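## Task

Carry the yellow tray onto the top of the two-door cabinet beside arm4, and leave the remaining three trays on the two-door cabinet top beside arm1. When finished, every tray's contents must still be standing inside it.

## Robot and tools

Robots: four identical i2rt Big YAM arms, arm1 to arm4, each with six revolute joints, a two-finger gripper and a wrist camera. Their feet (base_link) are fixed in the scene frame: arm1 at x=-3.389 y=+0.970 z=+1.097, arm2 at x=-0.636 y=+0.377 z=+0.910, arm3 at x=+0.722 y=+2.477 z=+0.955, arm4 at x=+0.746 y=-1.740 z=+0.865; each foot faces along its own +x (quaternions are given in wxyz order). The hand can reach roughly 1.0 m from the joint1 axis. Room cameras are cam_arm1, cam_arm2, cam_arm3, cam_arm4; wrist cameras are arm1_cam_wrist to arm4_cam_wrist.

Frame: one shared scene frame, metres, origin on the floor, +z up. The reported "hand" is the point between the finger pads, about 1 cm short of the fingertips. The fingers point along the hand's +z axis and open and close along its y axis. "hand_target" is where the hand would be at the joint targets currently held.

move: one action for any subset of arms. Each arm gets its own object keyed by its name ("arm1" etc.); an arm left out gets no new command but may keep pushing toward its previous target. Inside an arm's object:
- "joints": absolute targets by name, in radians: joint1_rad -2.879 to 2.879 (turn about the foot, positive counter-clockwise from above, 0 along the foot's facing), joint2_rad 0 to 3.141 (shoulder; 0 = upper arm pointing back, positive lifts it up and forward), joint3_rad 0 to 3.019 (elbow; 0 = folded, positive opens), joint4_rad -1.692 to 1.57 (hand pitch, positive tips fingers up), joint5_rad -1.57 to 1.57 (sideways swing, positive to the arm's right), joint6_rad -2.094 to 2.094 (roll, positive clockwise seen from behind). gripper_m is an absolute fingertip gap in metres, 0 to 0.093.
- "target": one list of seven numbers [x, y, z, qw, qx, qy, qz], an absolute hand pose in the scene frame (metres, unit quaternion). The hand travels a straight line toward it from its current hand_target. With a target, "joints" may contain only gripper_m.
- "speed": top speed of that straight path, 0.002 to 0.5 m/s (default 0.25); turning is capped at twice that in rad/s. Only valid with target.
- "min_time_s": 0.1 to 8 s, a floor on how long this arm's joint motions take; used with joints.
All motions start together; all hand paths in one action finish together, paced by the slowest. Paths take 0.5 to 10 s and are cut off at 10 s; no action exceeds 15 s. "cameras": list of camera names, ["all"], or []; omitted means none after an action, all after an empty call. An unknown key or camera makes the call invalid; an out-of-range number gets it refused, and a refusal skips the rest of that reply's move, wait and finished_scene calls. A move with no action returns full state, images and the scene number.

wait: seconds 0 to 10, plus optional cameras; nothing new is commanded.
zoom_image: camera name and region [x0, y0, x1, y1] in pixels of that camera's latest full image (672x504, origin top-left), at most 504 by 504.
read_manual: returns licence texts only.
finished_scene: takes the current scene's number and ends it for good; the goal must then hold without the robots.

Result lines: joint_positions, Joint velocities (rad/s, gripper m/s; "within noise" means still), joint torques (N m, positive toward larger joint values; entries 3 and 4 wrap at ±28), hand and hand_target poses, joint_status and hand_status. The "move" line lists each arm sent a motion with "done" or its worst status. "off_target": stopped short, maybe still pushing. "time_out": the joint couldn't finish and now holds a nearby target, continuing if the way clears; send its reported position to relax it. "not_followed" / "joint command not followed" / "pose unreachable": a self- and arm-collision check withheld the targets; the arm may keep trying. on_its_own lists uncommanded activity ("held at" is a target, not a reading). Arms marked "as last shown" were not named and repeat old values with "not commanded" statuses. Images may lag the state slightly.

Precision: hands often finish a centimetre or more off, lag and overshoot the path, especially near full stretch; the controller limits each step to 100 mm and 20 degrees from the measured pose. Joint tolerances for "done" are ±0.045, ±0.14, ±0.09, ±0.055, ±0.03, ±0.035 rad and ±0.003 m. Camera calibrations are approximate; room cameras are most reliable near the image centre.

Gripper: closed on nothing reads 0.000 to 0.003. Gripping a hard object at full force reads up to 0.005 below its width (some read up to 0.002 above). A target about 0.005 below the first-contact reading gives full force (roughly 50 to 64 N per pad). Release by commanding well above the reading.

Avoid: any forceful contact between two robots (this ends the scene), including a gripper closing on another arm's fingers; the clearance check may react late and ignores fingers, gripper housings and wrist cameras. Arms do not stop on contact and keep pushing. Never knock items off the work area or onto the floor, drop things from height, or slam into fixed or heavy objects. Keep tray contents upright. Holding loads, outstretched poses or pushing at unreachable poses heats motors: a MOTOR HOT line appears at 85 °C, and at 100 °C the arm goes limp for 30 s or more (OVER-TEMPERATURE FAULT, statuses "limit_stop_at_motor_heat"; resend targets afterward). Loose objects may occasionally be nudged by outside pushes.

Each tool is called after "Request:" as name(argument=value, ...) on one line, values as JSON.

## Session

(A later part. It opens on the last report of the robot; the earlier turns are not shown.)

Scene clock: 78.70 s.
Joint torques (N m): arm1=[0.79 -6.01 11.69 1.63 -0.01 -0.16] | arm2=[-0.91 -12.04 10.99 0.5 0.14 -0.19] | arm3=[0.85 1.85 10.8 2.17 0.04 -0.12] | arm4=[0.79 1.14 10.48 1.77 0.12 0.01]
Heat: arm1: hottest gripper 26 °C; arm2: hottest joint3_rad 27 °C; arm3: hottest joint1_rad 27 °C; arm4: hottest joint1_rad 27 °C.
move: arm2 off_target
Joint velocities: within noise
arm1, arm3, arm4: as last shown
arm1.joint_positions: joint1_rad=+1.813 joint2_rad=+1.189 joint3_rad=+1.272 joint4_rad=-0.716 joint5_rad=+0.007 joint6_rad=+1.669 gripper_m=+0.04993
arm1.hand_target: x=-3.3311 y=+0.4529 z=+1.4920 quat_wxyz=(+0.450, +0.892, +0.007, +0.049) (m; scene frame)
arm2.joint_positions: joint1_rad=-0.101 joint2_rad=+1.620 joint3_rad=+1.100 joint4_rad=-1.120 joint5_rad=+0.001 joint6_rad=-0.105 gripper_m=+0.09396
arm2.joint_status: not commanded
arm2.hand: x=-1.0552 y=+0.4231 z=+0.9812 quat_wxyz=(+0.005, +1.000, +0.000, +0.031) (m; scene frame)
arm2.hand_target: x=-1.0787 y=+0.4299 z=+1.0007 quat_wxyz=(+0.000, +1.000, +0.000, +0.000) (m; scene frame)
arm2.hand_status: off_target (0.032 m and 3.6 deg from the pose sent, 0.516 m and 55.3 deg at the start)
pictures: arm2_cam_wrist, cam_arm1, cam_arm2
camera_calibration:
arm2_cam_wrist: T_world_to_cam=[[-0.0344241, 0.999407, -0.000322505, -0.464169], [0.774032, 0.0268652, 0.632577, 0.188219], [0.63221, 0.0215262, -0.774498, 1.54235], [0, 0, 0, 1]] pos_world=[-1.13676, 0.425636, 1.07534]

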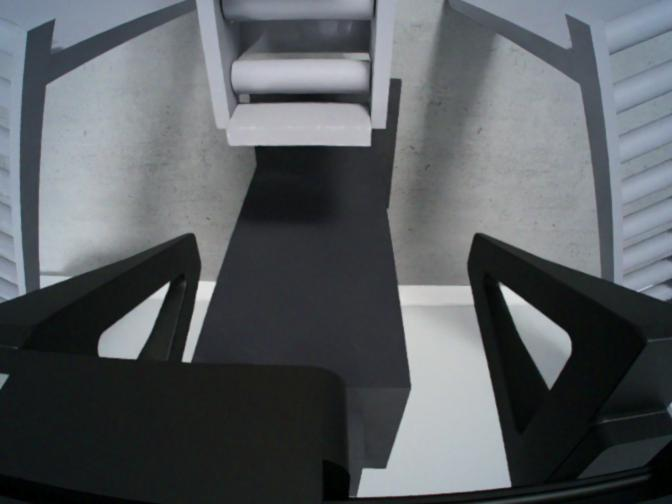

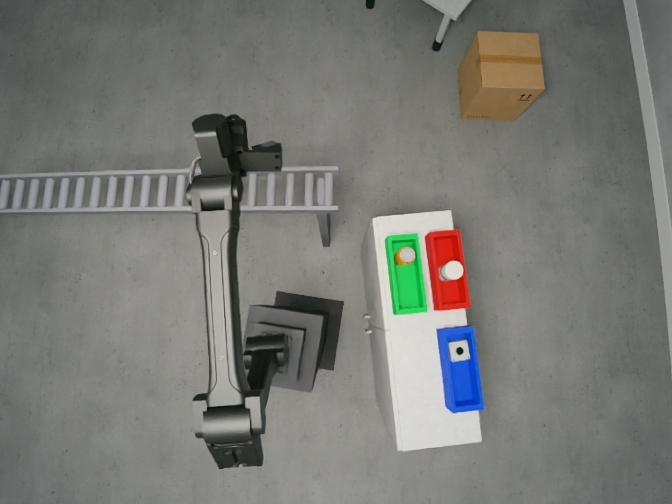

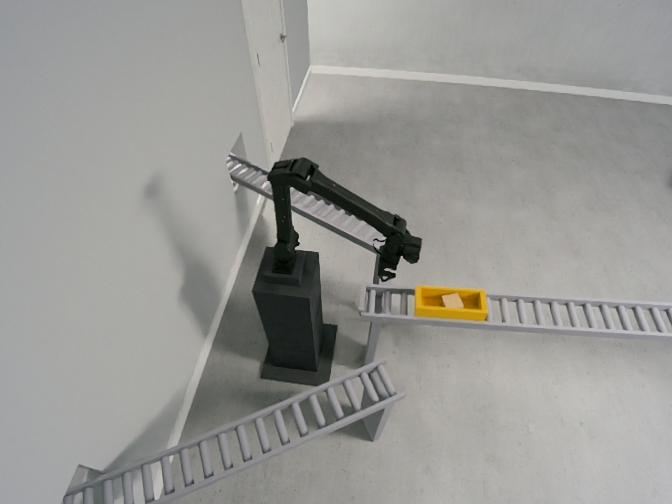

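Request:
move(arm2={"target":[-1.14,0.455,0.93,0,1,0,0],"speed":0.2,"joints":{"gripper_m":0.05}}, cameras=["arm2_cam_wrist","cam_arm2"])

Request:
zoom_image(camera="cam_arm2", region=[330, 220, 490, 340])

Scene clock: 80.63 s.
Joint torques (N m): arm1=[0.79 -6.07 11.69 1.65 -0.01 -0.16] | arm2=[-0.62 -13.92 10.4 0.69 0.11 -0.18] | arm3=[0.91 1.96 10.76 2.13 0.04 -0.12] | arm4=[0.79 1.14 10.48 1.77 0.12 0]
Heat: arm1: hottest gripper 26 °C; arm2: hottest joint3_rad 27 °C; arm3: hottest joint3_rad 28 °C; arm4: hottest joint1_rad 27 °C.
move: arm2 off_target
Joint velocities: within noise
arm1, arm3, arm4: as last shown
arm2.joint_positions: joint1_rad=-0.139 joint2_rad=+1.847 joint3_rad=+1.216 joint4_rad=-1.004 joint5_rad=+0.003 joint6_rad=-0.141 gripper_m=+0.05008
arm2.joint_status: all done
arm2.hand: x=-1.1134 y=+0.4478 z=+0.9170 quat_wxyz=(+0.005, +1.000, -0.002, +0.028) (m; scene frame)
arm2.hand_target: x=-1.1388 y=+0.4549 z=+0.9309 quat_wxyz=(+0.000, +1.000, +0.000, +0.000) (m; scene frame)
arm2.hand_status: off_target (0.030 m and 3.3 deg from the pose sent, 0.104 m and 3.6 deg at the start)
pictures: arm2_cam_wrist, cam_arm2
camera_calibration:
arm2_cam_wrist: T_world_to_cam=[[-0.031782, 0.999495, -0.000689545, -0.487673], [0.777498, 0.0251564, 0.628382, 0.2818], [0.628082, 0.0194351, -0.777904, 1.52839], [0, 0, 0, 1]] pos_world=[-1.19455, 0.450633, 1.01153]

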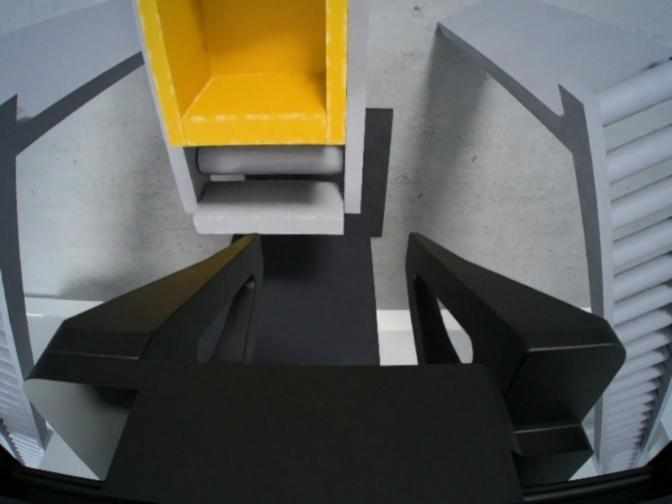

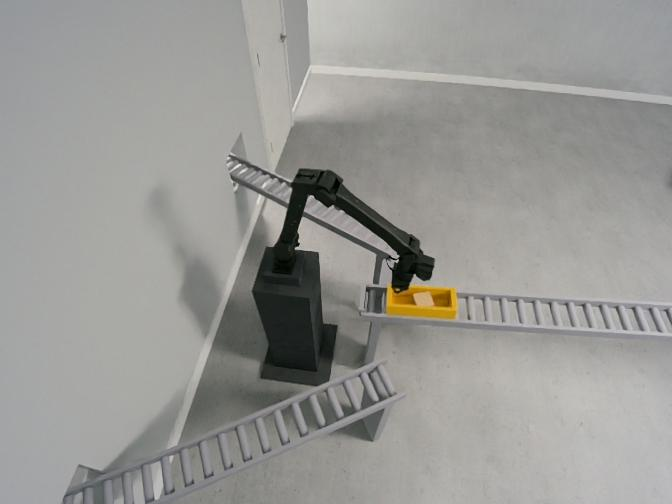

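Scaled by 3.150 from the camera's 672x504 image, which has a finer 960x720 frame.

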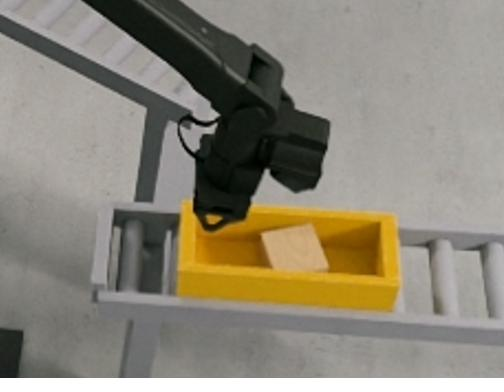

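Request:
move(arm2={"target":[-1.20,0.455,0.90,0,1,0,-0.03],"speed":0.2,"joints":{"gripper_m":0.05}}, cameras=["arm2_cam_wrist","cam_arm2"])

Request:
zoom_image(camera="cam_arm2", region=[330, 220, 490, 340])

Scene clock: 82.57 s.
Joint torques (N m): arm1=[0.79 -6.07 11.7 1.63 -0.01 -0.16] | arm2=[0.38 -15.38 10.56 0.79 -0.09 -0.06] | arm3=[0.91 2.02 10.77 2.15 0.05 -0.12] | arm4=[0.79 1.14 10.5 1.77 0.12 0]
Heat: arm1: hottest joint3_rad 25 °C; arm2: hottest joint3_rad 27 °C; arm3: hottest joint3_rad 28 °C; arm4: hottest joint1_rad 27 °C.
move: arm2 off_target
Joint velocities: within noise
arm1, arm3, arm4: as last shown
arm1.joint_positions: joint1_rad=+1.813 joint2_rad=+1.189 joint3_rad=+1.272 joint4_rad=-0.716 joint5_rad=+0.007 joint6_rad=+1.668 gripper_m=+0.04993
arm1.hand_target: x=-3.3311 y=+0.4529 z=+1.4920 quat_wxyz=(+0.450, +0.892, +0.007, +0.048) (m; scene frame)
arm2.joint_positions: joint1_rad=-0.139 joint2_rad=+1.982 joint3_rad=+1.344 joint4_rad=-0.933 joint5_rad=-0.001 joint6_rad=-0.141 gripper_m=+0.05007
arm2.joint_status: all done
arm2.hand: x=-1.1724 y=+0.4556 z=+0.8887 quat_wxyz=(+0.002, +1.000, -0.002, -0.004) (m; scene frame)
arm2.hand_target: x=-1.1987 y=+0.4548 z=+0.9008 quat_wxyz=(+0.000, +1.000, +0.000, -0.030) (m; scene frame)
arm2.hand_status: off_target (0.030 m and 3.0 deg from the pose sent, 0.089 m and 6.7 deg at the start)
pictures: arm2_cam_wrist, cam_arm2
camera_calibration:
arm2_cam_wrist: T_world_to_cam=[[-0.0315911, 0.999476, 0.00710256, -0.50402], [0.815792, 0.0216783, 0.577939, 0.436515], [0.577482, 0.0240519, -0.816049, 1.51581], [0, 0, 0, 1]] pos_world=[-1.24738, 0.457835, 0.988273]

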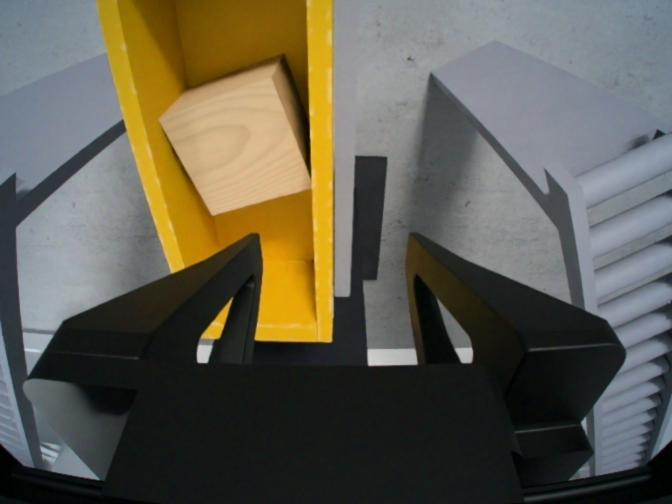

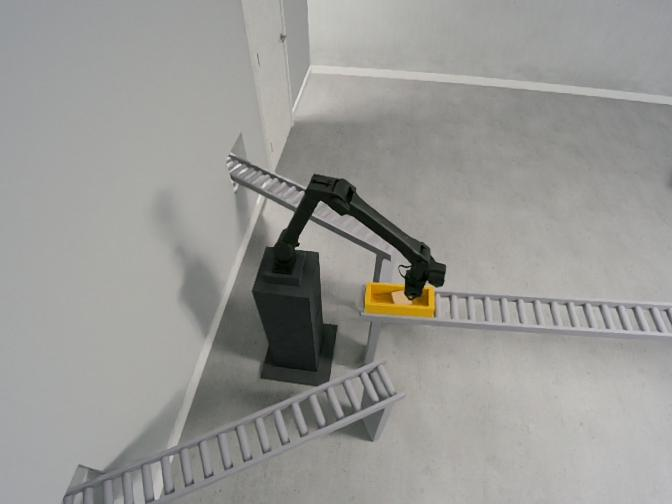

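Scaled by 3.150 from the camera's 672x504 image, which has a finer 960x720 frame.

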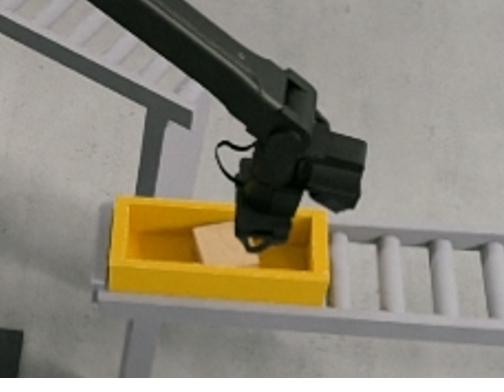

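Request:
move(arm2={"target":[-1.095,0.447,0.80,0,1,0,-0.01],"speed":0.2,"joints":{"gripper_m":0.05}}, cameras=["arm2_cam_wrist"])

Scene clock: 85.23 s.
Joint torques (N m): arm1=[0.79 -6.07 11.69 1.63 -0.01 -0.16] | arm2=[-0.56 -13.33 4.67 0.87 0.1 -0.19] | arm3=[0.85 1.79 10.76 2.14 0.06 -0.12] | arm4=[0.79 1.14 10.5 1.77 0.12 0]
Heat: arm1: hottest joint3_rad 25 °C; arm2: hottest joint3_rad 27 °C; arm3: hottest joint3_rad 28 °C; arm4: hottest joint1_rad 27 °C.
move: arm2 done
Joint velocities: within noise
arm1, arm3, arm4: as last shown
arm2.joint_positions: joint1_rad=-0.139 joint2_rad=+1.987 joint3_rad=+1.047 joint4_rad=-0.612 joint5_rad=-0.001 joint6_rad=-0.141 gripper_m=+0.05007
arm2.joint_status: all done
arm2.hand: x=-1.0983 y=+0.4445 z=+0.8062 quat_wxyz=(+0.001, +1.000, -0.002, -0.013) (m; scene frame)
arm2.hand_target: x=-1.0949 y=+0.4470 z=+0.8000 quat_wxyz=(+0.000, +1.000, +0.000, -0.010) (m; scene frame)
arm2.hand_status: done (0.008 m and 0.4 deg from the pose sent, 0.118 m and 0.8 deg at the start)
pictures: arm2_cam_wrist
camera_calibration:
arm2_cam_wrist: T_world_to_cam=[[-0.0313253, 0.999456, 0.0103219, -0.492351], [0.82636, 0.0200879, 0.562784, 0.448483], [0.56227, 0.026159, -0.82654, 1.39676], [0, 0, 0, 1]] pos_world=[-1.17139, 0.446536, 0.907159]

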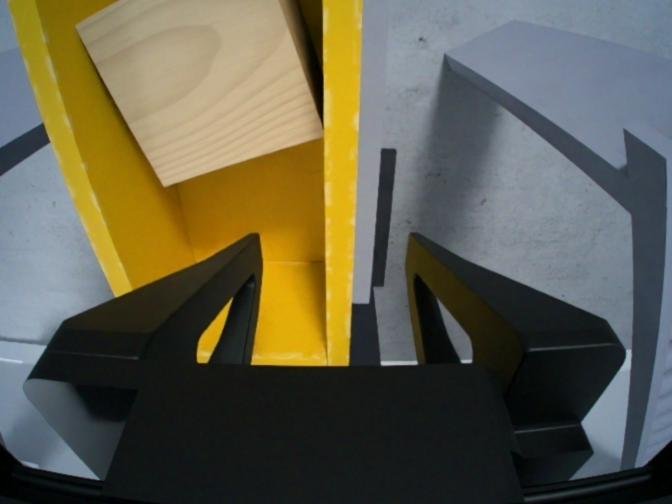

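Request:
move(arm2={"target":[-1.085,0.449,0.718,0,1,0,0],"speed":0.15,"joints":{"gripper_m":0.05}}, cameras=["arm2_cam_wrist"])

Scene clock: 86.77 s.
Joint torques (N m): arm1=[0.79 -6.12 11.69 1.63 -0.01 -0.16] | arm2=[-0.91 -14.21 4.07 0.81 0.14 -0.19] | arm3=[0.85 1.96 10.78 2.13 0.03 -0.13] | arm4=[0.79 1.14 10.5 1.77 0.12 0]
Heat: arm1: hottest joint3_rad 25 °C; arm2: hottest joint3_rad 27 °C; arm3: hottest joint3_rad 28 °C; arm4: hottest joint1_rad 27 °C.
move: arm2 done
Joint velocities: within noise
arm1, arm3, arm4: as last shown
arm2.joint_positions: joint1_rad=-0.143 joint2_rad=+2.181 joint3_rad=+1.040 joint4_rad=-0.447 joint5_rad=+0.001 joint6_rad=-0.148 gripper_m=+0.05007
arm2.joint_status: all done
arm2.hand: x=-1.0812 y=+0.4441 z=+0.7198 quat_wxyz=(+0.002, +1.000, +0.000, +0.005) (m; scene frame)
arm2.hand_target: x=-1.0849 y=+0.4490 z=+0.7181 quat_wxyz=(+0.000, +1.000, +0.000, +0.000) (m; scene frame)
arm2.hand_status: done (0.007 m and 0.6 deg from the pose sent, 0.089 m and 1.5 deg at the start)
pictures: arm2_cam_wrist
camera_calibration:
arm2_cam_wrist: T_world_to_cam=[[-0.0340335, 0.999404, 0.00581779, -0.490137], [0.805447, 0.0239813, 0.592182, 0.437508], [0.591689, 0.0248399, -0.805783, 1.33314], [0, 0, 0, 1]] pos_world=[-1.15788, 0.446237, 0.81799]

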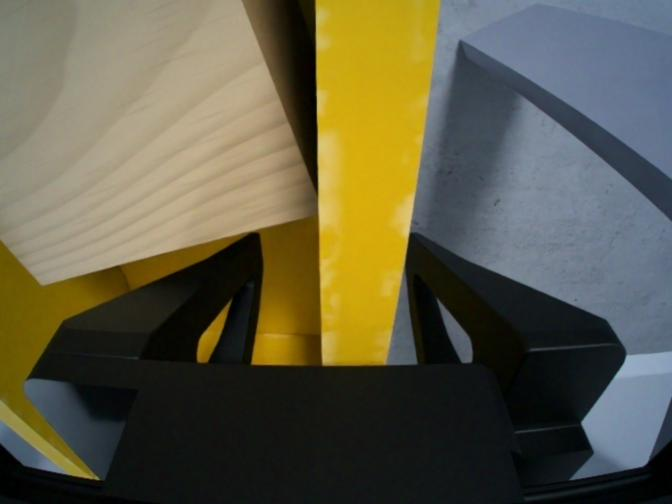

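Request:
move(arm2={"target":[-1.095,0.458,0.714,0,1,0,0],"speed":0.08})

Request:
move(arm2={"target":[-1.14,0.459,0.714,0,1,0,0],"speed":0.06}, cameras=["arm2_cam_wrist","cam_arm2"])

Scene clock: 88.10 s.
Joint torques (N m): arm1=[0.79 -6.07 11.67 1.65 -0.01 -0.16] | arm2=[-0.79 -13.8 5.9 0.29 0.12 -0.18] | arm3=[0.85 1.96 10.81 2.14 0.04 -0.12] | arm4=[0.79 1.14 10.5 1.77 0.12 0.01]
Heat: arm1: hottest joint3_rad 25 °C; arm2: hottest joint3_rad 27 °C; arm3: hottest joint3_rad 28 °C; arm4: hottest joint4_rad 27 °C.
move: arm2 off_target
Joint velocities: within noise
arm1, arm3, arm4: as last shown
arm2.joint_positions: joint1_rad=-0.160 joint2_rad=+2.196 joint3_rad=+1.051 joint4_rad=-0.447 joint5_rad=+0.002 joint6_rad=-0.163 gripper_m=+0.05007
arm2.joint_status: not commanded
arm2.hand: x=-1.0815 y=+0.4520 z=+0.7151 quat_wxyz=(+0.003, +1.000, -0.001, +0.007) (m; scene frame)
arm2.hand_target: x=-1.0947 y=+0.4580 z=+0.7143 quat_wxyz=(+0.000, +1.000, +0.000, +0.000) (m; scene frame)
arm2.hand_status: off_target (0.015 m and 0.9 deg from the pose sent, 0.020 m and 0.6 deg at the start)
pictures: none

Scene clock: 89.47 s.
Joint torques (N m): arm1=[0.79 -6.07 11.67 1.63 -0.01 -0.16] | arm2=[0.38 -14.86 6.89 0.13 0.09 -0.05] | arm3=[0.73 1.79 10.74 2.15 0.04 -0.11] | arm4=[0.79 1.14 10.5 1.78 0.12 0]
Heat: arm1: hottest joint3_rad 25 °C; arm2: hottest joint3_rad 27 °C; arm3: hottest joint3_rad 28 °C; arm4: hottest joint4_rad 27 °C.
move: arm2 off_target
Joint velocities: within noise
arm1: as last shown
arm2.joint_positions: joint1_rad=-0.160 joint2_rad=+2.250 joint3_rad=+1.191 joint4_rad=-0.532 joint5_rad=+0.003 joint6_rad=-0.164 gripper_m=+0.05007
arm2.joint_status: not commanded
arm2.hand: x=-1.1247 y=+0.4594 z=+0.7150 quat_wxyz=(+0.002, +1.000, -0.001, +0.006) (m; scene frame)
arm2.hand_target: x=-1.1397 y=+0.4589 z=+0.7143 quat_wxyz=(+0.000, +1.000, +0.000, +0.000) (m; scene frame)
arm2.hand_status: off_target (0.015 m and 0.8 deg from the pose sent, 0.059 m and 0.9 deg at the start)
arm3.joint_positions: joint1_rad=-0.869 joint2_rad=+0.639 joint3_rad=+1.368 joint4_rad=-1.495 joint5_rad=-0.125 joint6_rad=+0.677 gripper_m=+0.09396
arm3.joint_status: not commanded
arm3.hand: x=+0.9311 y=+2.4316 z=+1.4532 quat_wxyz=(-0.381, -0.410, -0.818, -0.131) (m; scene frame)
arm3.hand_target: x=+0.9299 y=+2.4320 z=+1.4659 quat_wxyz=(-0.395, -0.406, -0.813, -0.133) (m; scene frame)
arm3.hand_status: not commanded
arm4.joint_positions: joint1_rad=+1.184 joint2_rad=+0.648 joint3_rad=+1.318 joint4_rad=-1.473 joint5_rad=-0.003 joint6_rad=+0.010 gripper_m=+0.09396
arm4.joint_status: not commanded
arm4.hand: x=+0.9287 y=-1.6014 z=+1.3385 quat_wxyz=(-0.356, +0.291, -0.879, -0.123) (m; scene frame)
arm4.hand_target: x=+0.9260 y=-1.5992 z=+1.3481 quat_wxyz=(-0.366, +0.301, -0.871, -0.127) (m; scene frame)
arm4.hand_status: not commanded
pictures: arm2_cam_wrist, cam_arm2
camera_calibration:
arm2_cam_wrist: T_world_to_cam=[[-0.0329491, 0.999436, 0.00641743, -0.506088], [0.803772, 0.0226812, 0.594505, 0.472074], [0.594024, 0.0247465, -0.804067, 1.3561], [0, 0, 0, 1]] pos_world=[-1.20167, 0.461536, 0.812994]

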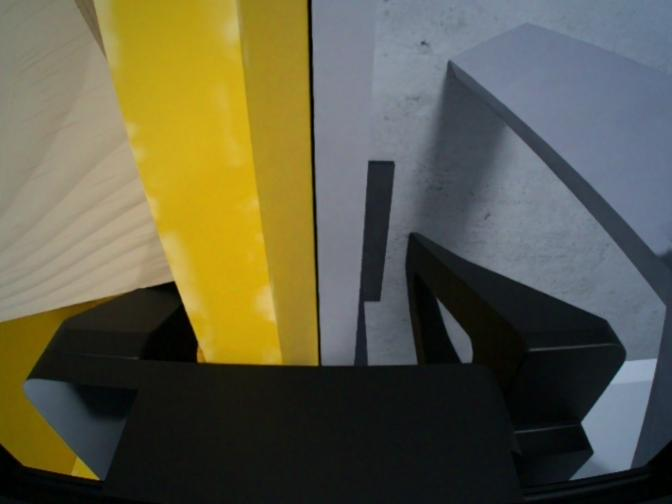

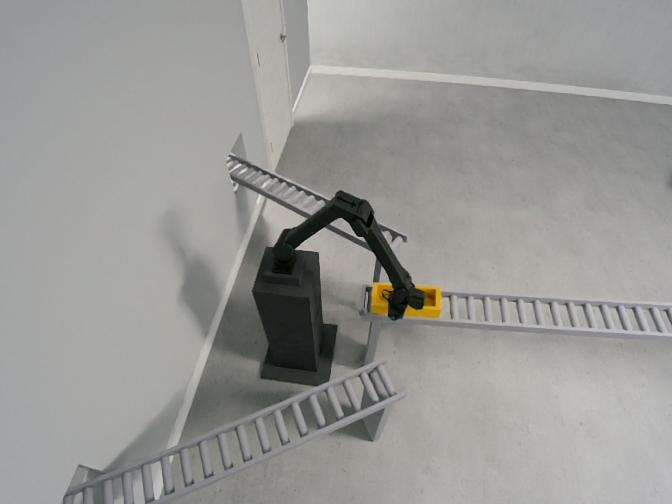

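Request:
zoom_image(camera="cam_arm2", region=[330, 240, 470, 345])

Scaled by 3.600 from the camera's 672x504 image, which has a finer 960x720 frame.

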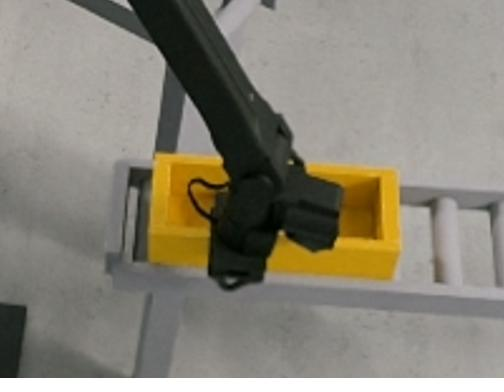

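Request:
move(arm2={"target":[-1.125,0.436,0.714,0,1,0,0],"speed":0.06}, cameras=["arm2_cam_wrist"])

Scene clock: 91.63 s.
Joint torques (N m): arm1=[0.79 -6.07 11.69 1.63 -0.01 -0.16] | arm2=[0.79 -16.44 3.29 0.8 -0.18 -0.03] | arm3=[0.91 2.02 10.76 2.15 0.05 -0.13] | arm4=[0.79 1.08 10.5 1.77 0.12 0]
Heat: arm1: hottest joint3_rad 25 °C; arm2: hottest joint3_rad 27 °C; arm3: hottest joint3_rad 28 °C; arm4: hottest joint4_rad 27 °C.
move: arm2 done
Joint velocities: within noise
arm1.joint_positions: joint1_rad=+1.813 joint2_rad=+1.189 joint3_rad=+1.272 joint4_rad=-0.716 joint5_rad=+0.007 joint6_rad=+1.668 gripper_m=+0.04993
arm1.joint_status: not commanded
arm1.hand: x=-3.3378 y=+0.4546 z=+1.4974 quat_wxyz=(+0.457, +0.888, +0.001, +0.046) (m; scene frame)
arm1.hand_target: x=-3.3311 y=+0.4529 z=+1.4920 quat_wxyz=(+0.450, +0.892, +0.007, +0.048) (m; scene frame)
arm1.hand_status: not commanded
arm2.joint_positions: joint1_rad=-0.125 joint2_rad=+2.249 joint3_rad=+1.183 joint4_rad=-0.516 joint5_rad=+0.010 joint6_rad=-0.130 gripper_m=+0.05007
arm2.joint_status: not commanded
arm2.hand: x=-1.1267 y=+0.4431 z=+0.7138 quat_wxyz=(-0.003, +1.000, +0.000, +0.003) (m; scene frame)
arm2.hand_target: x=-1.1251 y=+0.4361 z=+0.7141 quat_wxyz=(+0.000, +1.000, +0.000, +0.000) (m; scene frame)
arm2.hand_status: done (0.007 m and 0.4 deg from the pose sent, 0.023 m and 0.8 deg at the start)
arm3, arm4: as last shown
pictures: arm2_cam_wrist
camera_calibration:
arm2_cam_wrist: T_world_to_cam=[[-0.0343838, 0.999279, 0.016121, -0.498378], [0.808306, 0.018319, 0.588478, 0.486075], [0.587758, 0.0332648, -0.808353, 1.34893], [0, 0, 0, 1]] pos_world=[-1.20288, 0.444242, 0.812404]

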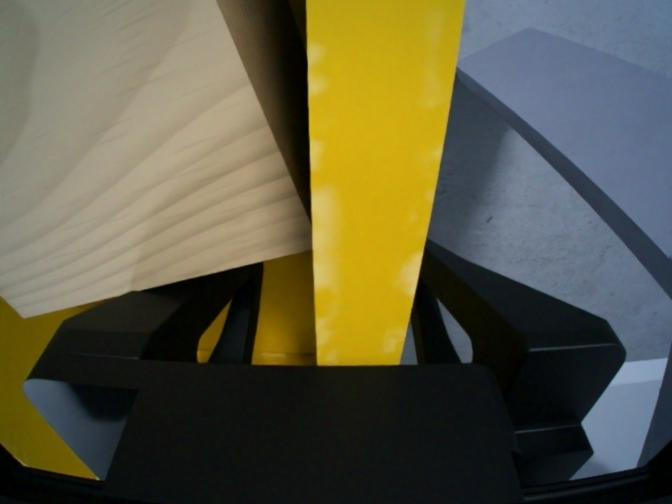

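Request:
move(arm2={"joints":{"gripper_m":0.004}}, cameras=["arm2_cam_wrist"])

Request:
move(arm2={"target":[-1.125,0.44,0.80,0,1,0,0],"speed":0.08}, cameras=["arm2_cam_wrist","cam_arm2"])

Request:
zoom_image(camera="cam_arm2", region=[330, 200, 490, 340])

Scene clock: 92.70 s.
Joint torques (N m): arm1=[0.79 -6.07 11.67 1.63 -0.01 -0.16] | arm2=[0.91 -16.21 3.48 0.59 -0.16 -0.05] | arm3=[1.03 1.73 10.74 2.15 0.05 -0.12] | arm4=[0.79 1.14 10.5 1.77 0.12 0]
Heat: arm1: hottest joint3_rad 26 °C; arm2: hottest joint3_rad 27 °C; arm3: hottest joint3_rad 28 °C; arm4: hottest joint4_rad 27 °C.
move: arm2 off_target
Joint velocities: within noise
arm1, arm3, arm4: as last shown
arm2.joint_positions: joint1_rad=-0.126 joint2_rad=+2.247 joint3_rad=+1.180 joint4_rad=-0.509 joint5_rad=+0.009 joint6_rad=-0.123 gripper_m=+0.01204
arm2.joint_status: gripper_m off_target (ended at +0.01206, target +0.00400)
arm2.hand: x=-1.1276 y=+0.4439 z=+0.7145 quat_wxyz=(-0.003, +1.000, -0.004, -0.001) (m; scene frame)
arm2.hand_target: x=-1.1249 y=+0.4360 z=+0.7140 quat_wxyz=(+0.000, +1.000, +0.000, +0.000) (m; scene frame)
arm2.hand_status: not commanded
pictures: arm2_cam_wrist
camera_calibration:
arm2_cam_wrist: T_world_to_cam=[[-0.0262322, 0.99952, 0.0165035, -0.49031], [0.812497, 0.0117002, 0.582849, 0.498094], [0.582375, 0.0286984, -0.812413, 1.34897], [0, 0, 0, 1]] pos_world=[-1.20317, 0.445534, 0.813697]

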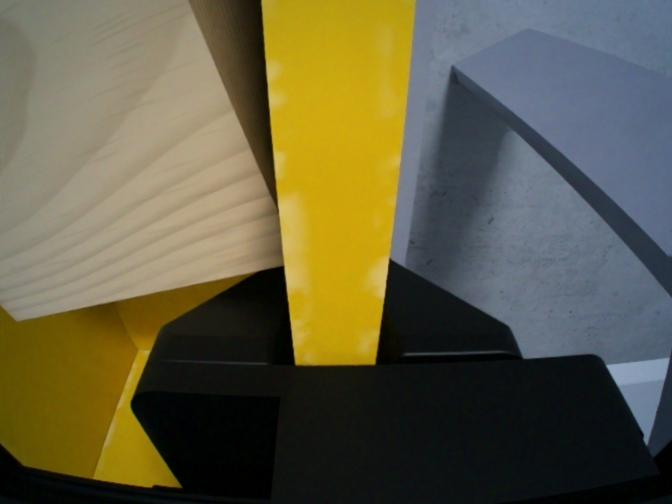

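Scene clock: 94.50 s.
Joint torques (N m): arm1=[0.79 -6.07 11.69 1.63 -0.01 -0.16] | arm2=[0.21 -18.61 5.26 0.2 -0.14 -0.17] | arm3=[0.85 1.9 10.74 2.17 0.04 -0.11] | arm4=[0.79 1.14 10.48 1.77 0.12 0]
Heat: arm1: hottest joint3_rad 26 °C; arm2: hottest joint2_rad 27 °C; arm3: hottest joint3_rad 28 °C; arm4: hottest joint4_rad 27 °C.
move: arm2 off_target
Joint velocities: within noise
arm1, arm3, arm4: as last shown
arm2.joint_positions: joint1_rad=-0.125 joint2_rad=+2.100 joint3_rad=+1.143 joint4_rad=-0.669 joint5_rad=+0.009 joint6_rad=-0.119 gripper_m=+0.01204
arm2.joint_status: not commanded
arm2.hand: x=-1.1104 y=+0.4411 z=+0.7768 quat_wxyz=(+0.000, +1.000, -0.005, +0.024) (m; scene frame)
arm2.hand_target: x=-1.1248 y=+0.4400 z=+0.7997 quat_wxyz=(+0.000, +1.000, +0.000, +0.000) (m; scene frame)
arm2.hand_status: off_target (0.027 m and 2.8 deg from the pose sent, 0.086 m and 0.6 deg at the start)
pictures: arm2_cam_wrist, cam_arm2
camera_calibration:
arm2_cam_wrist: T_world_to_cam=[[-0.0248694, 0.999652, 0.00883265, -0.48079], [0.78264, 0.0139719, 0.622317, 0.383042], [0.621977, 0.0223894, -0.782715, 1.41324], [0, 0, 0, 1]] pos_world=[-1.19074, 0.443629, 0.872037]

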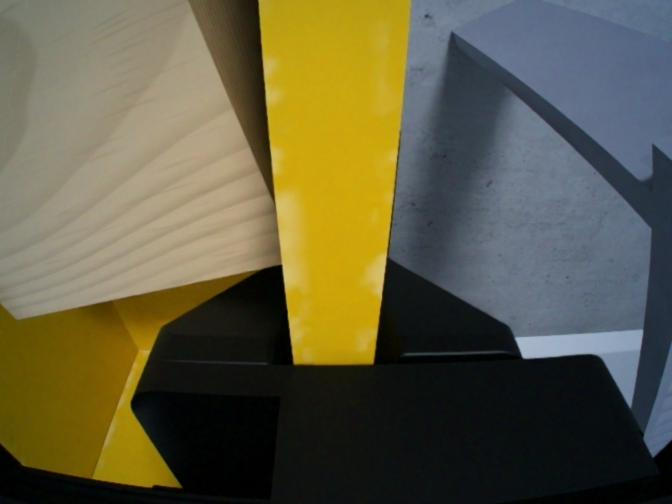

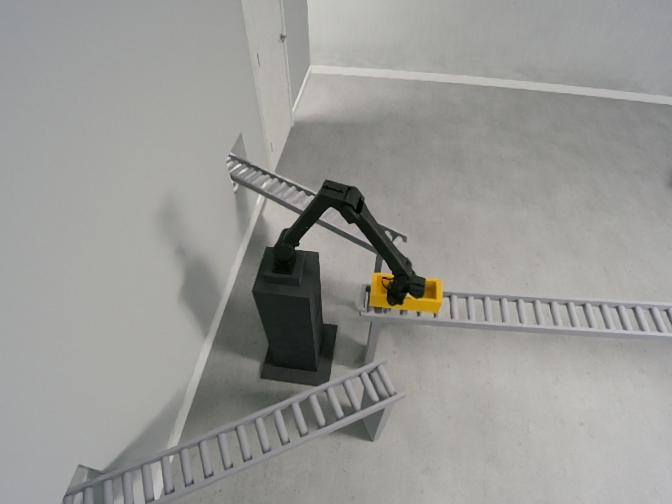

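Scaled by 3.150 from the camera's 672x504 image, which has a finer 960x720 frame.

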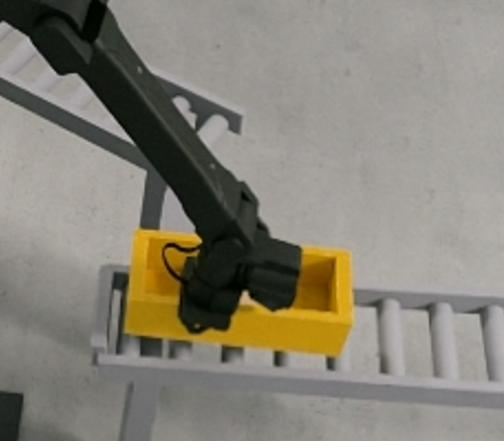

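Request:
move(arm2={"target":[-1.06,0.43,0.99,0,1,0,-0.03],"speed":0.2})

Request:
move(arm2={"joints":{"joint1_rad":0.88,"joint6_rad":1.40},"min_time_s":3.5}, arm4={"joints":{"joint1_rad":1.2},"min_time_s":1.5}, cameras=["arm2_cam_wrist","cam_arm2"])

Request:
zoom_image(camera="cam_arm2", region=[250, 130, 450, 300])

Scene clock: 97.67 s.
Joint torques (N m): arm1=[0.79 -6.07 11.67 1.63 -0.01 -0.16] | arm2=[0.44 -13.39 8.27 0.36 -0.31 -0.14] | arm3=[0.85 1.9 10.73 2.11 0.04 -0.13] | arm4=[0.79 1.08 10.5 1.77 0.12 0]
Heat: arm1: hottest joint3_rad 26 °C; arm2: hottest joint2_rad 27 °C; arm3: hottest joint3_rad 28 °C; arm4: hottest joint3_rad 27 °C.
move: arm2 off_target
Joint velocities: within noise
arm1, arm3, arm4: as last shown
arm2.joint_positions: joint1_rad=-0.125 joint2_rad=+1.580 joint3_rad=+1.023 joint4_rad=-1.006 joint5_rad=+0.006 joint6_rad=-0.119 gripper_m=+0.01204
arm2.joint_status: not commanded
arm2.hand: x=-1.0509 y=+0.4336 z=+0.9717 quat_wxyz=(-0.002, +1.000, -0.006, -0.007) (m; scene frame)
arm2.hand_target: x=-1.0597 y=+0.4300 z=+0.9899 quat_wxyz=(+0.000, +1.000, +0.000, -0.030) (m; scene frame)
arm2.hand_status: off_target (0.021 m and 2.7 deg from the pose sent, 0.219 m and 6.2 deg at the start)
pictures: none

Scene clock: 101.93 s.
Joint torques (N m): arm1=[0.79 -6.07 11.67 1.63 -0.01 -0.16] | arm2=[-0.09 -13.33 8.23 0.35 0.25 -0.01] | arm3=[0.97 1.96 10.77 2.13 0.03 -0.13] | arm4=[0.79 1.14 10.48 1.77 0.12 0]
Heat: arm1: hottest joint3_rad 26 °C; arm2: hottest joint2_rad 27 °C; arm3: hottest joint3_rad 28 °C; arm4: hottest joint3_rad 27 °C.
move: arm2 done; arm4 done
Joint velocities: within noise
arm1, arm3: as last shown
arm2.joint_positions: joint1_rad=+0.878 joint2_rad=+1.580 joint3_rad=+1.023 joint4_rad=-1.008 joint5_rad=-0.007 joint6_rad=+1.391 gripper_m=+0.01204
arm2.joint_status: all done
arm2.hand: x=-0.9038 y=+0.0562 z=+0.9718 quat_wxyz=(+0.007, +0.967, -0.256, -0.001) (m; scene frame)
arm2.hand_target: x=-0.9094 y=+0.0493 z=+0.9900 quat_wxyz=(+0.027, +0.965, -0.260, -0.013) (m; scene frame)
arm2.hand_status: not commanded
arm4.joint_positions: joint1_rad=+1.184 joint2_rad=+0.648 joint3_rad=+1.318 joint4_rad=-1.473 joint5_rad=-0.003 joint6_rad=+0.010 gripper_m=+0.09396
arm4.joint_status: all done
arm4.hand: x=+0.9287 y=-1.6014 z=+1.3385 quat_wxyz=(-0.356, +0.291, -0.879, -0.123) (m; scene frame)
arm4.hand_target: x=+0.9260 y=-1.5993 z=+1.3481 quat_wxyz=(-0.366, +0.301, -0.871, -0.127) (m; scene frame)
arm4.hand_status: not commanded
pictures: arm2_cam_wrist, cam_arm2
camera_calibration:
arm2_cam_wrist: T_world_to_cam=[[0.464676, 0.885476, -0.00282038, 0.36766], [0.719215, -0.375564, 0.584535, 0.106612], [0.516533, -0.273648, -0.811363, 1.39524], [0, 0, 0, 1]] pos_world=[-0.968207, 0.0962892, 1.07076]

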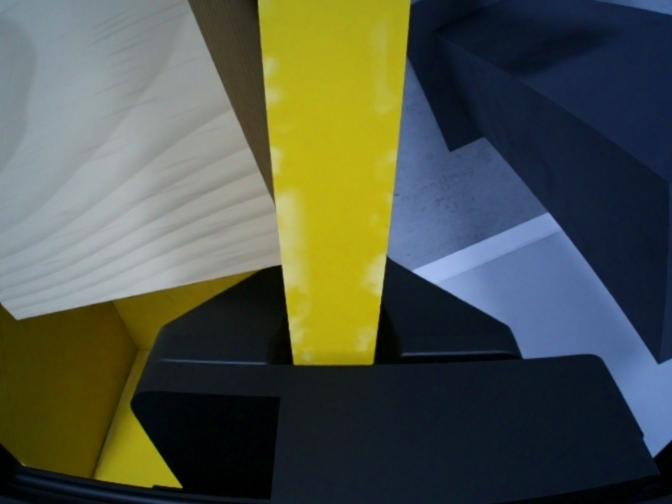

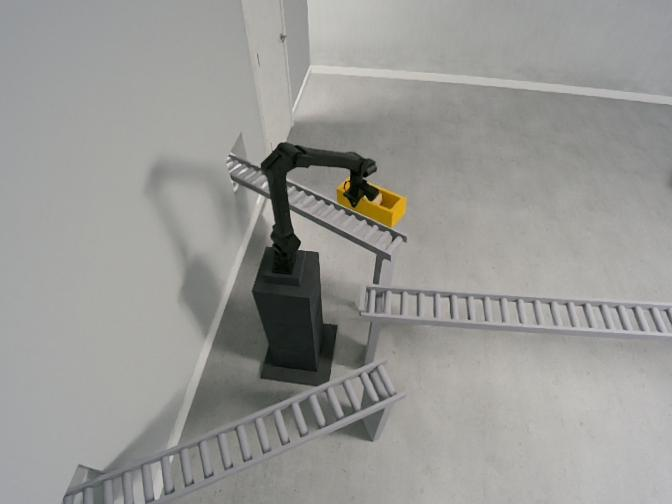

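Scaled by 2.520 from the camera's 672x504 image, which has a finer 960x720 frame.

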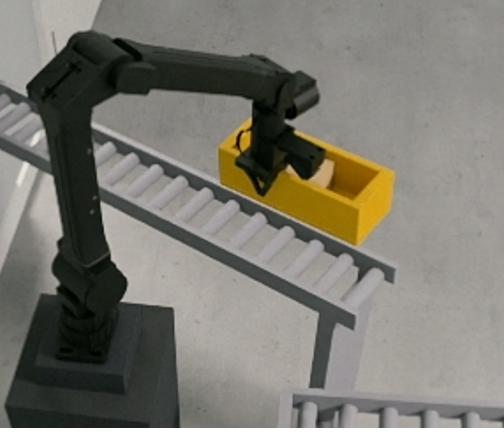

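Request:
move(arm2={"target":[-0.888,0.058,0.895,0.015,0.9636,-0.267,0],"speed":0.12}, cameras=["arm2_cam_wrist","cam_arm2"])

Request:
zoom_image(camera="cam_arm2", region=[300, 160, 430, 280])

Scene clock: 104.53 s.
Joint torques (N m): arm1=[0.73 -6.07 11.69 1.63 -0.01 -0.16] | arm2=[0.44 -12.28 6.43 0.94 0.19 -0.01] | arm3=[0.79 1.85 10.76 2.19 0.06 -0.13] | arm4=[0.79 1.14 10.5 1.77 0.12 0]
Heat: arm1: hottest joint3_rad 26 °C; arm2: hottest joint2_rad 27 °C; arm3: hottest joint3_rad 28 °C; arm4: hottest joint3_rad 27 °C.
move: arm2 off_target
Joint velocities: within noise
arm1, arm3, arm4: as last shown
arm2.joint_positions: joint1_rad=+0.894 joint2_rad=+1.696 joint3_rad=+0.889 joint4_rad=-0.785 joint5_rad=-0.018 joint6_rad=+1.428 gripper_m=+0.01204
arm2.joint_status: not commanded
arm2.hand: x=-0.8827 y=+0.0688 z=+0.8865 quat_wxyz=(-0.004, +0.964, -0.266, +0.010) (m; scene frame)
arm2.hand_target: x=-0.8879 y=+0.0580 z=+0.8952 quat_wxyz=(+0.015, +0.964, -0.267, +0.000) (m; scene frame)
arm2.hand_status: off_target (0.015 m and 2.4 deg from the pose sent, 0.078 m and 1.6 deg at the start)
pictures: arm2_cam_wrist, cam_arm2
camera_calibration:
arm2_cam_wrist: T_world_to_cam=[[0.483024, 0.875313, 0.0227042, 0.340699], [0.695239, -0.399159, 0.597759, 0.114814], [0.532288, -0.272947, -0.801355, 1.3235], [0, 0, 0, 1]] pos_world=[-0.948873, 0.108857, 0.984228]

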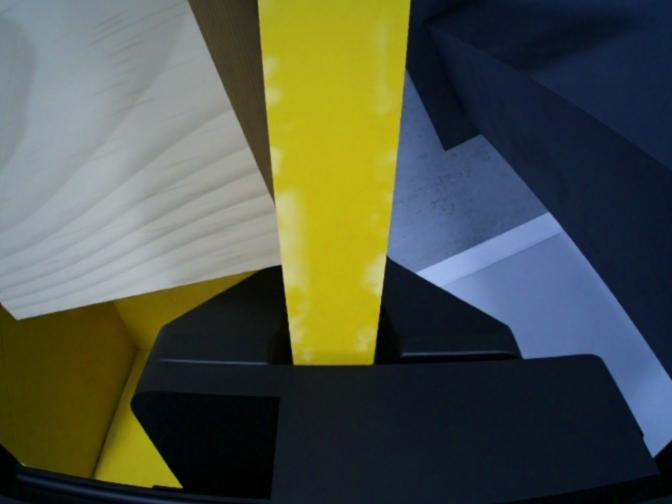

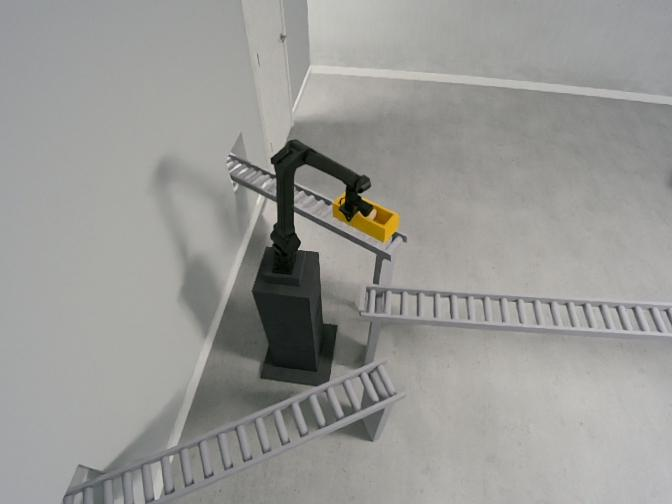

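Scaled by 3.877 from the camera's 672x504 image, which has a finer 960x720 frame.

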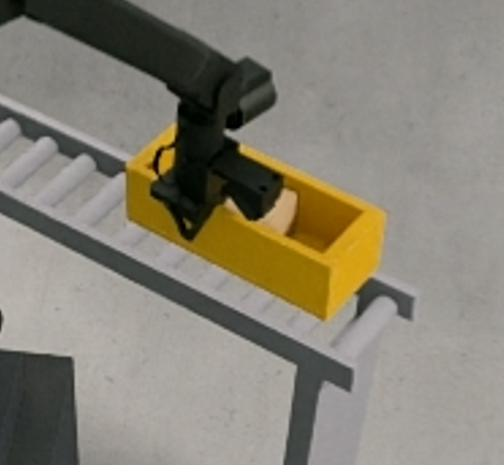

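Request:
move(arm2={"target":[-0.887,0.061,0.845,0.012,0.966,-0.259,0],"speed":0.08}, cameras=["cam_arm2"])

Request:
zoom_image(camera="cam_arm2", region=[300, 160, 430, 280])

Scene clock: 107.00 s.
Joint torques (N m): arm1=[0.79 -6.07 11.69 1.65 -0.01 -0.16] | arm2=[0.32 -12.57 5.38 0.95 0.29 -0.18] | arm3=[0.91 1.96 10.74 2.14 0.06 -0.12] | arm4=[0.79 1.14 10.5 1.77 0.12 0]
Heat: arm1: hottest joint3_rad 27 °C; arm2: hottest joint2_rad 27 °C; arm3: hottest joint3_rad 28 °C; arm4: hottest joint3_rad 27 °C.
move: arm2 off_target
Joint velocities: within noise
arm1, arm3, arm4: as last shown
arm2.joint_positions: joint1_rad=+0.894 joint2_rad=+1.803 joint3_rad=+0.857 joint4_rad=-0.647 joint5_rad=-0.018 joint6_rad=+1.428 gripper_m=+0.01204
arm2.joint_status: not commanded
arm2.hand: x=-0.8817 y=+0.0704 z=+0.8385 quat_wxyz=(-0.004, +0.964, -0.267, +0.010) (m; scene frame)
arm2.hand_target: x=-0.8869 y=+0.0610 z=+0.8451 quat_wxyz=(+0.012, +0.966, -0.259, +0.000) (m; scene frame)
arm2.hand_status: off_target (0.013 m and 2.3 deg from the pose sent, 0.042 m and 2.3 deg at the start)
pictures: cam_arm2

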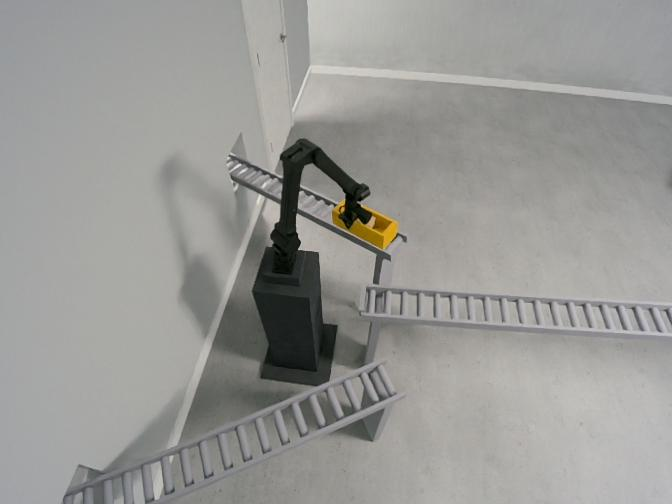

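Scaled by 3.877 from the camera's 672x504 image, which has a finer 960x720 frame.

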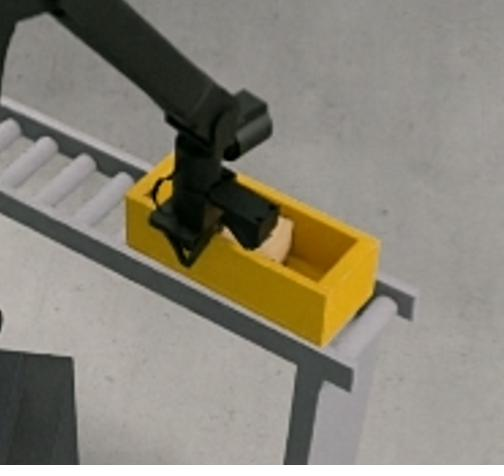

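Request:
move(arm2={"joints":{"joint6_rad":1.385}})

Request:
move(arm2={"target":[-0.886,0.065,0.81,0.010,0.9672,-0.254,0],"speed":0.06}, cameras=["cam_arm2","arm2_cam_wrist"])

Request:
zoom_image(camera="cam_arm2", region=[300, 160, 430, 280])

Scene clock: 108.33 s.
Joint torques (N m): arm1=[0.73 -6.07 11.67 1.63 -0.01 -0.16] | arm2=[0.32 -12.57 5.38 0.95 0.29 -0.19] | arm3=[0.67 2.02 10.76 2.17 0.05 -0.12] | arm4=[0.85 1.14 10.5 1.77 0.12 0]
Heat: arm1: hottest joint3_rad 27 °C; arm2: hottest joint2_rad 27 °C; arm3: hottest joint3_rad 28 °C; arm4: hottest joint3_rad 27 °C.
move: arm2 done
Joint velocities: within noise
arm1, arm4: as last shown
arm2.joint_positions: joint1_rad=+0.894 joint2_rad=+1.803 joint3_rad=+0.857 joint4_rad=-0.647 joint5_rad=-0.018 joint6_rad=+1.394 gripper_m=+0.01204
arm2.joint_status: all done
arm2.hand: x=-0.8817 y=+0.0704 z=+0.8385 quat_wxyz=(-0.004, +0.968, -0.250, +0.010) (m; scene frame)
arm2.hand_target: x=-0.8869 y=+0.0610 z=+0.8451 quat_wxyz=(+0.012, +0.970, -0.242, +0.000) (m; scene frame)
arm2.hand_status: not commanded
arm3.joint_positions: joint1_rad=-0.869 joint2_rad=+0.639 joint3_rad=+1.368 joint4_rad=-1.495 joint5_rad=-0.125 joint6_rad=+0.677 gripper_m=+0.09396
arm3.joint_status: not commanded
arm3.hand: x=+0.9311 y=+2.4316 z=+1.4532 quat_wxyz=(-0.381, -0.410, -0.818, -0.131) (m; scene frame)
arm3.hand_target: x=+0.9299 y=+2.4320 z=+1.4659 quat_wxyz=(-0.395, -0.406, -0.813, -0.133) (m; scene frame)
arm3.hand_status: not commanded
pictures: none

Scene clock: 109.63 s.
Joint torques (N m): arm1=[0.79 -6.07 11.69 1.63 -0.01 -0.16] | arm2=[0.03 -12.86 4.62 0.96 0.32 0.01] | arm3=[0.85 1.96 10.78 2.18 0.04 -0.12] | arm4=[0.79 1.14 10.5 1.78 0.12 0]
Heat: arm1: hottest joint3_rad 27 °C; arm2: hottest joint2_rad 27 °C; arm3: hottest joint3_rad 28 °C; arm4: hottest joint3_rad 27 °C.
move: arm2 off_target
Joint velocities: within noise
arm1.joint_positions: joint1_rad=+1.813 joint2_rad=+1.189 joint3_rad=+1.272 joint4_rad=-0.716 joint5_rad=+0.007 joint6_rad=+1.668 gripper_m=+0.04993
arm1.joint_status: not commanded
arm1.hand: x=-3.3378 y=+0.4546 z=+1.4974 quat_wxyz=(+0.457, +0.888, +0.001, +0.046) (m; scene frame)
arm1.hand_target: x=-3.3311 y=+0.4529 z=+1.4920 quat_wxyz=(+0.450, +0.892, +0.007, +0.048) (m; scene frame)
arm1.hand_status: not commanded
arm2.joint_positions: joint1_rad=+0.894 joint2_rad=+1.885 joint3_rad=+0.840 joint4_rad=-0.550 joint5_rad=-0.018 joint6_rad=+1.396 gripper_m=+0.01204
arm2.joint_status: not commanded
arm2.hand: x=-0.8796 y=+0.0732 z=+0.8044 quat_wxyz=(-0.005, +0.968, -0.251, +0.010) (m; scene frame)
arm2.hand_target: x=-0.8859 y=+0.0651 z=+0.8101 quat_wxyz=(+0.010, +0.967, -0.254, +0.000) (m; scene frame)
arm2.hand_status: off_target (0.012 m and 2.1 deg from the pose sent, 0.029 m and 2.0 deg at the start)
arm3, arm4: as last shown
pictures: arm2_cam_wrist, cam_arm2
camera_calibration:
arm2_cam_wrist: T_world_to_cam=[[0.454961, 0.890176, 0.0244254, 0.310042], [0.706639, -0.377577, 0.598412, 0.171393], [0.541915, -0.254994, -0.800816, 1.26392], [0, 0, 0, 1]] pos_world=[-0.947107, 0.111015, 0.902032]

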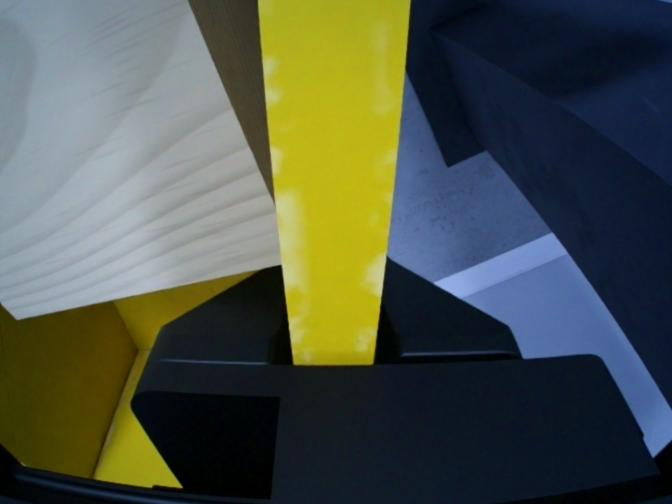

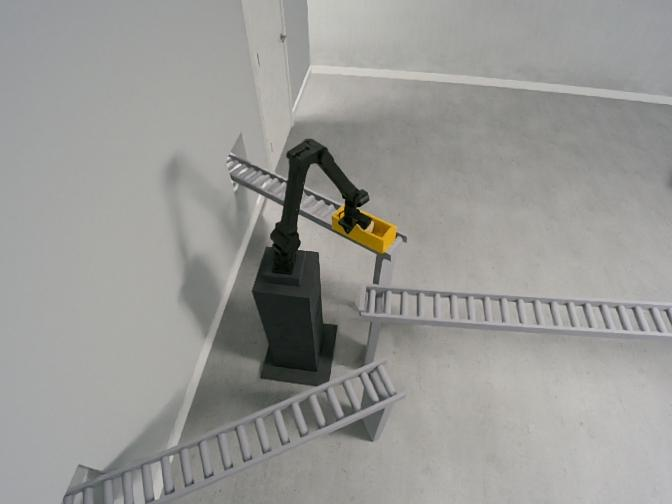

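Scaled by 3.877 from the camera's 672x504 image, which has a finer 960x720 frame.

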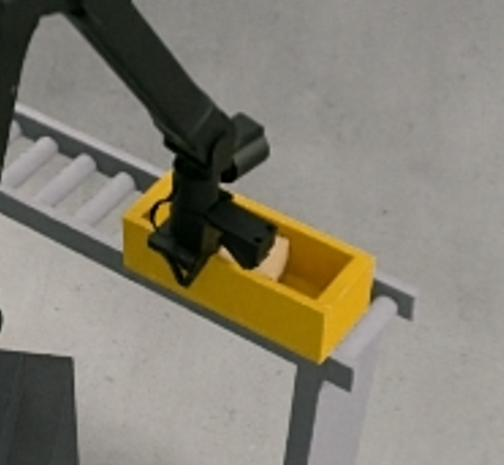

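Request:
move(arm2={"target":[-0.892,0.054,0.86,0.012,0.9653,-0.2615,0],"speed":0.1})

Request:
move(arm2={"target":[-0.891,0.055,0.81,0.010,0.9653,-0.2615,0],"speed":0.08}, cameras=["cam_arm2"])

Request:
zoom_image(camera="cam_arm2", region=[300, 160, 430, 280])

Scene clock: 112.17 s.
Joint torques (N m): arm1=[0.79 -6.07 11.69 1.63 -0.01 -0.16] | arm2=[0.38 -14.15 8.36 0.1 0.26 0.01] | arm3=[0.91 1.96 10.76 2.13 0.04 -0.12] | arm4=[0.79 1.14 10.5 1.77 0.12 0]
Heat: arm1: hottest joint3_rad 27 °C; arm2: hottest joint2_rad 27 °C; arm3: hottest joint3_rad 28 °C; arm4: hottest joint3_rad 27 °C.
move: arm2 off_target
Joint velocities: within noise
arm1, arm3, arm4: as last shown
arm2.joint_positions: joint1_rad=+0.894 joint2_rad=+1.804 joint3_rad=+0.840 joint4_rad=-0.678 joint5_rad=-0.018 joint6_rad=+1.415 gripper_m=+0.01204
arm2.joint_status: not commanded
arm2.hand: x=-0.8708 y=+0.0838 z=+0.8348 quat_wxyz=(-0.026, +0.965, -0.261, +0.020) (m; scene frame)
arm2.hand_target: x=-0.8909 y=+0.0552 z=+0.8607 quat_wxyz=(+0.012, +0.965, -0.261, +0.000) (m; scene frame)
arm2.hand_status: off_target (0.044 m and 4.9 deg from the pose sent, 0.060 m and 2.5 deg at the start)
pictures: none

Scene clock: 113.50 s.
Joint torques (N m): arm1=[0.79 -6.07 11.69 1.63 -0.01 -0.16] | arm2=[0.44 -12.98 6.64 0.83 0.32 0.01] | arm3=[0.91 1.9 10.8 2.17 0.04 -0.12] | arm4=[0.79 1.14 10.5 1.77 0.12 0]
Heat: arm1: hottest joint3_rad 27 °C; arm2: hottest joint2_rad 27 °C; arm3: hottest joint3_rad 28 °C; arm4: hottest joint3_rad 27 °C.
move: arm2 off_target
Joint velocities: within noise
arm1, arm3, arm4: as last shown
arm2.joint_positions: joint1_rad=+0.896 joint2_rad=+1.900 joint3_rad=+0.840 joint4_rad=-0.565 joint5_rad=-0.018 joint6_rad=+1.417 gripper_m=+0.01204
arm2.joint_status: not commanded
arm2.hand: x=-0.8746 y=+0.0786 z=+0.7988 quat_wxyz=(-0.019, +0.965, -0.261, +0.016) (m; scene frame)
arm2.hand_target: x=-0.8904 y=+0.0556 z=+0.8109 quat_wxyz=(+0.010, +0.965, -0.261, +0.000) (m; scene frame)
arm2.hand_status: off_target (0.031 m and 3.8 deg from the pose sent, 0.043 m and 4.7 deg at the start)
pictures: cam_arm2

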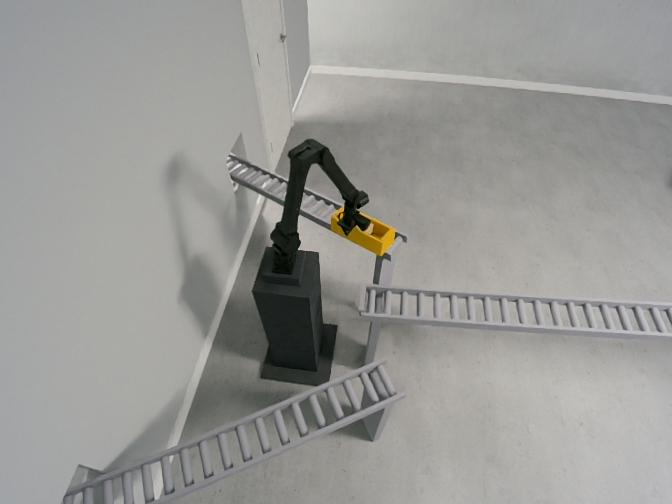

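Scaled by 3.877 from the camera's 672x504 image, which has a finer 960x720 frame.

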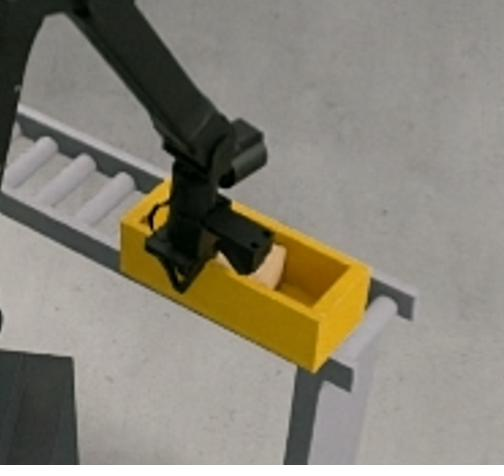

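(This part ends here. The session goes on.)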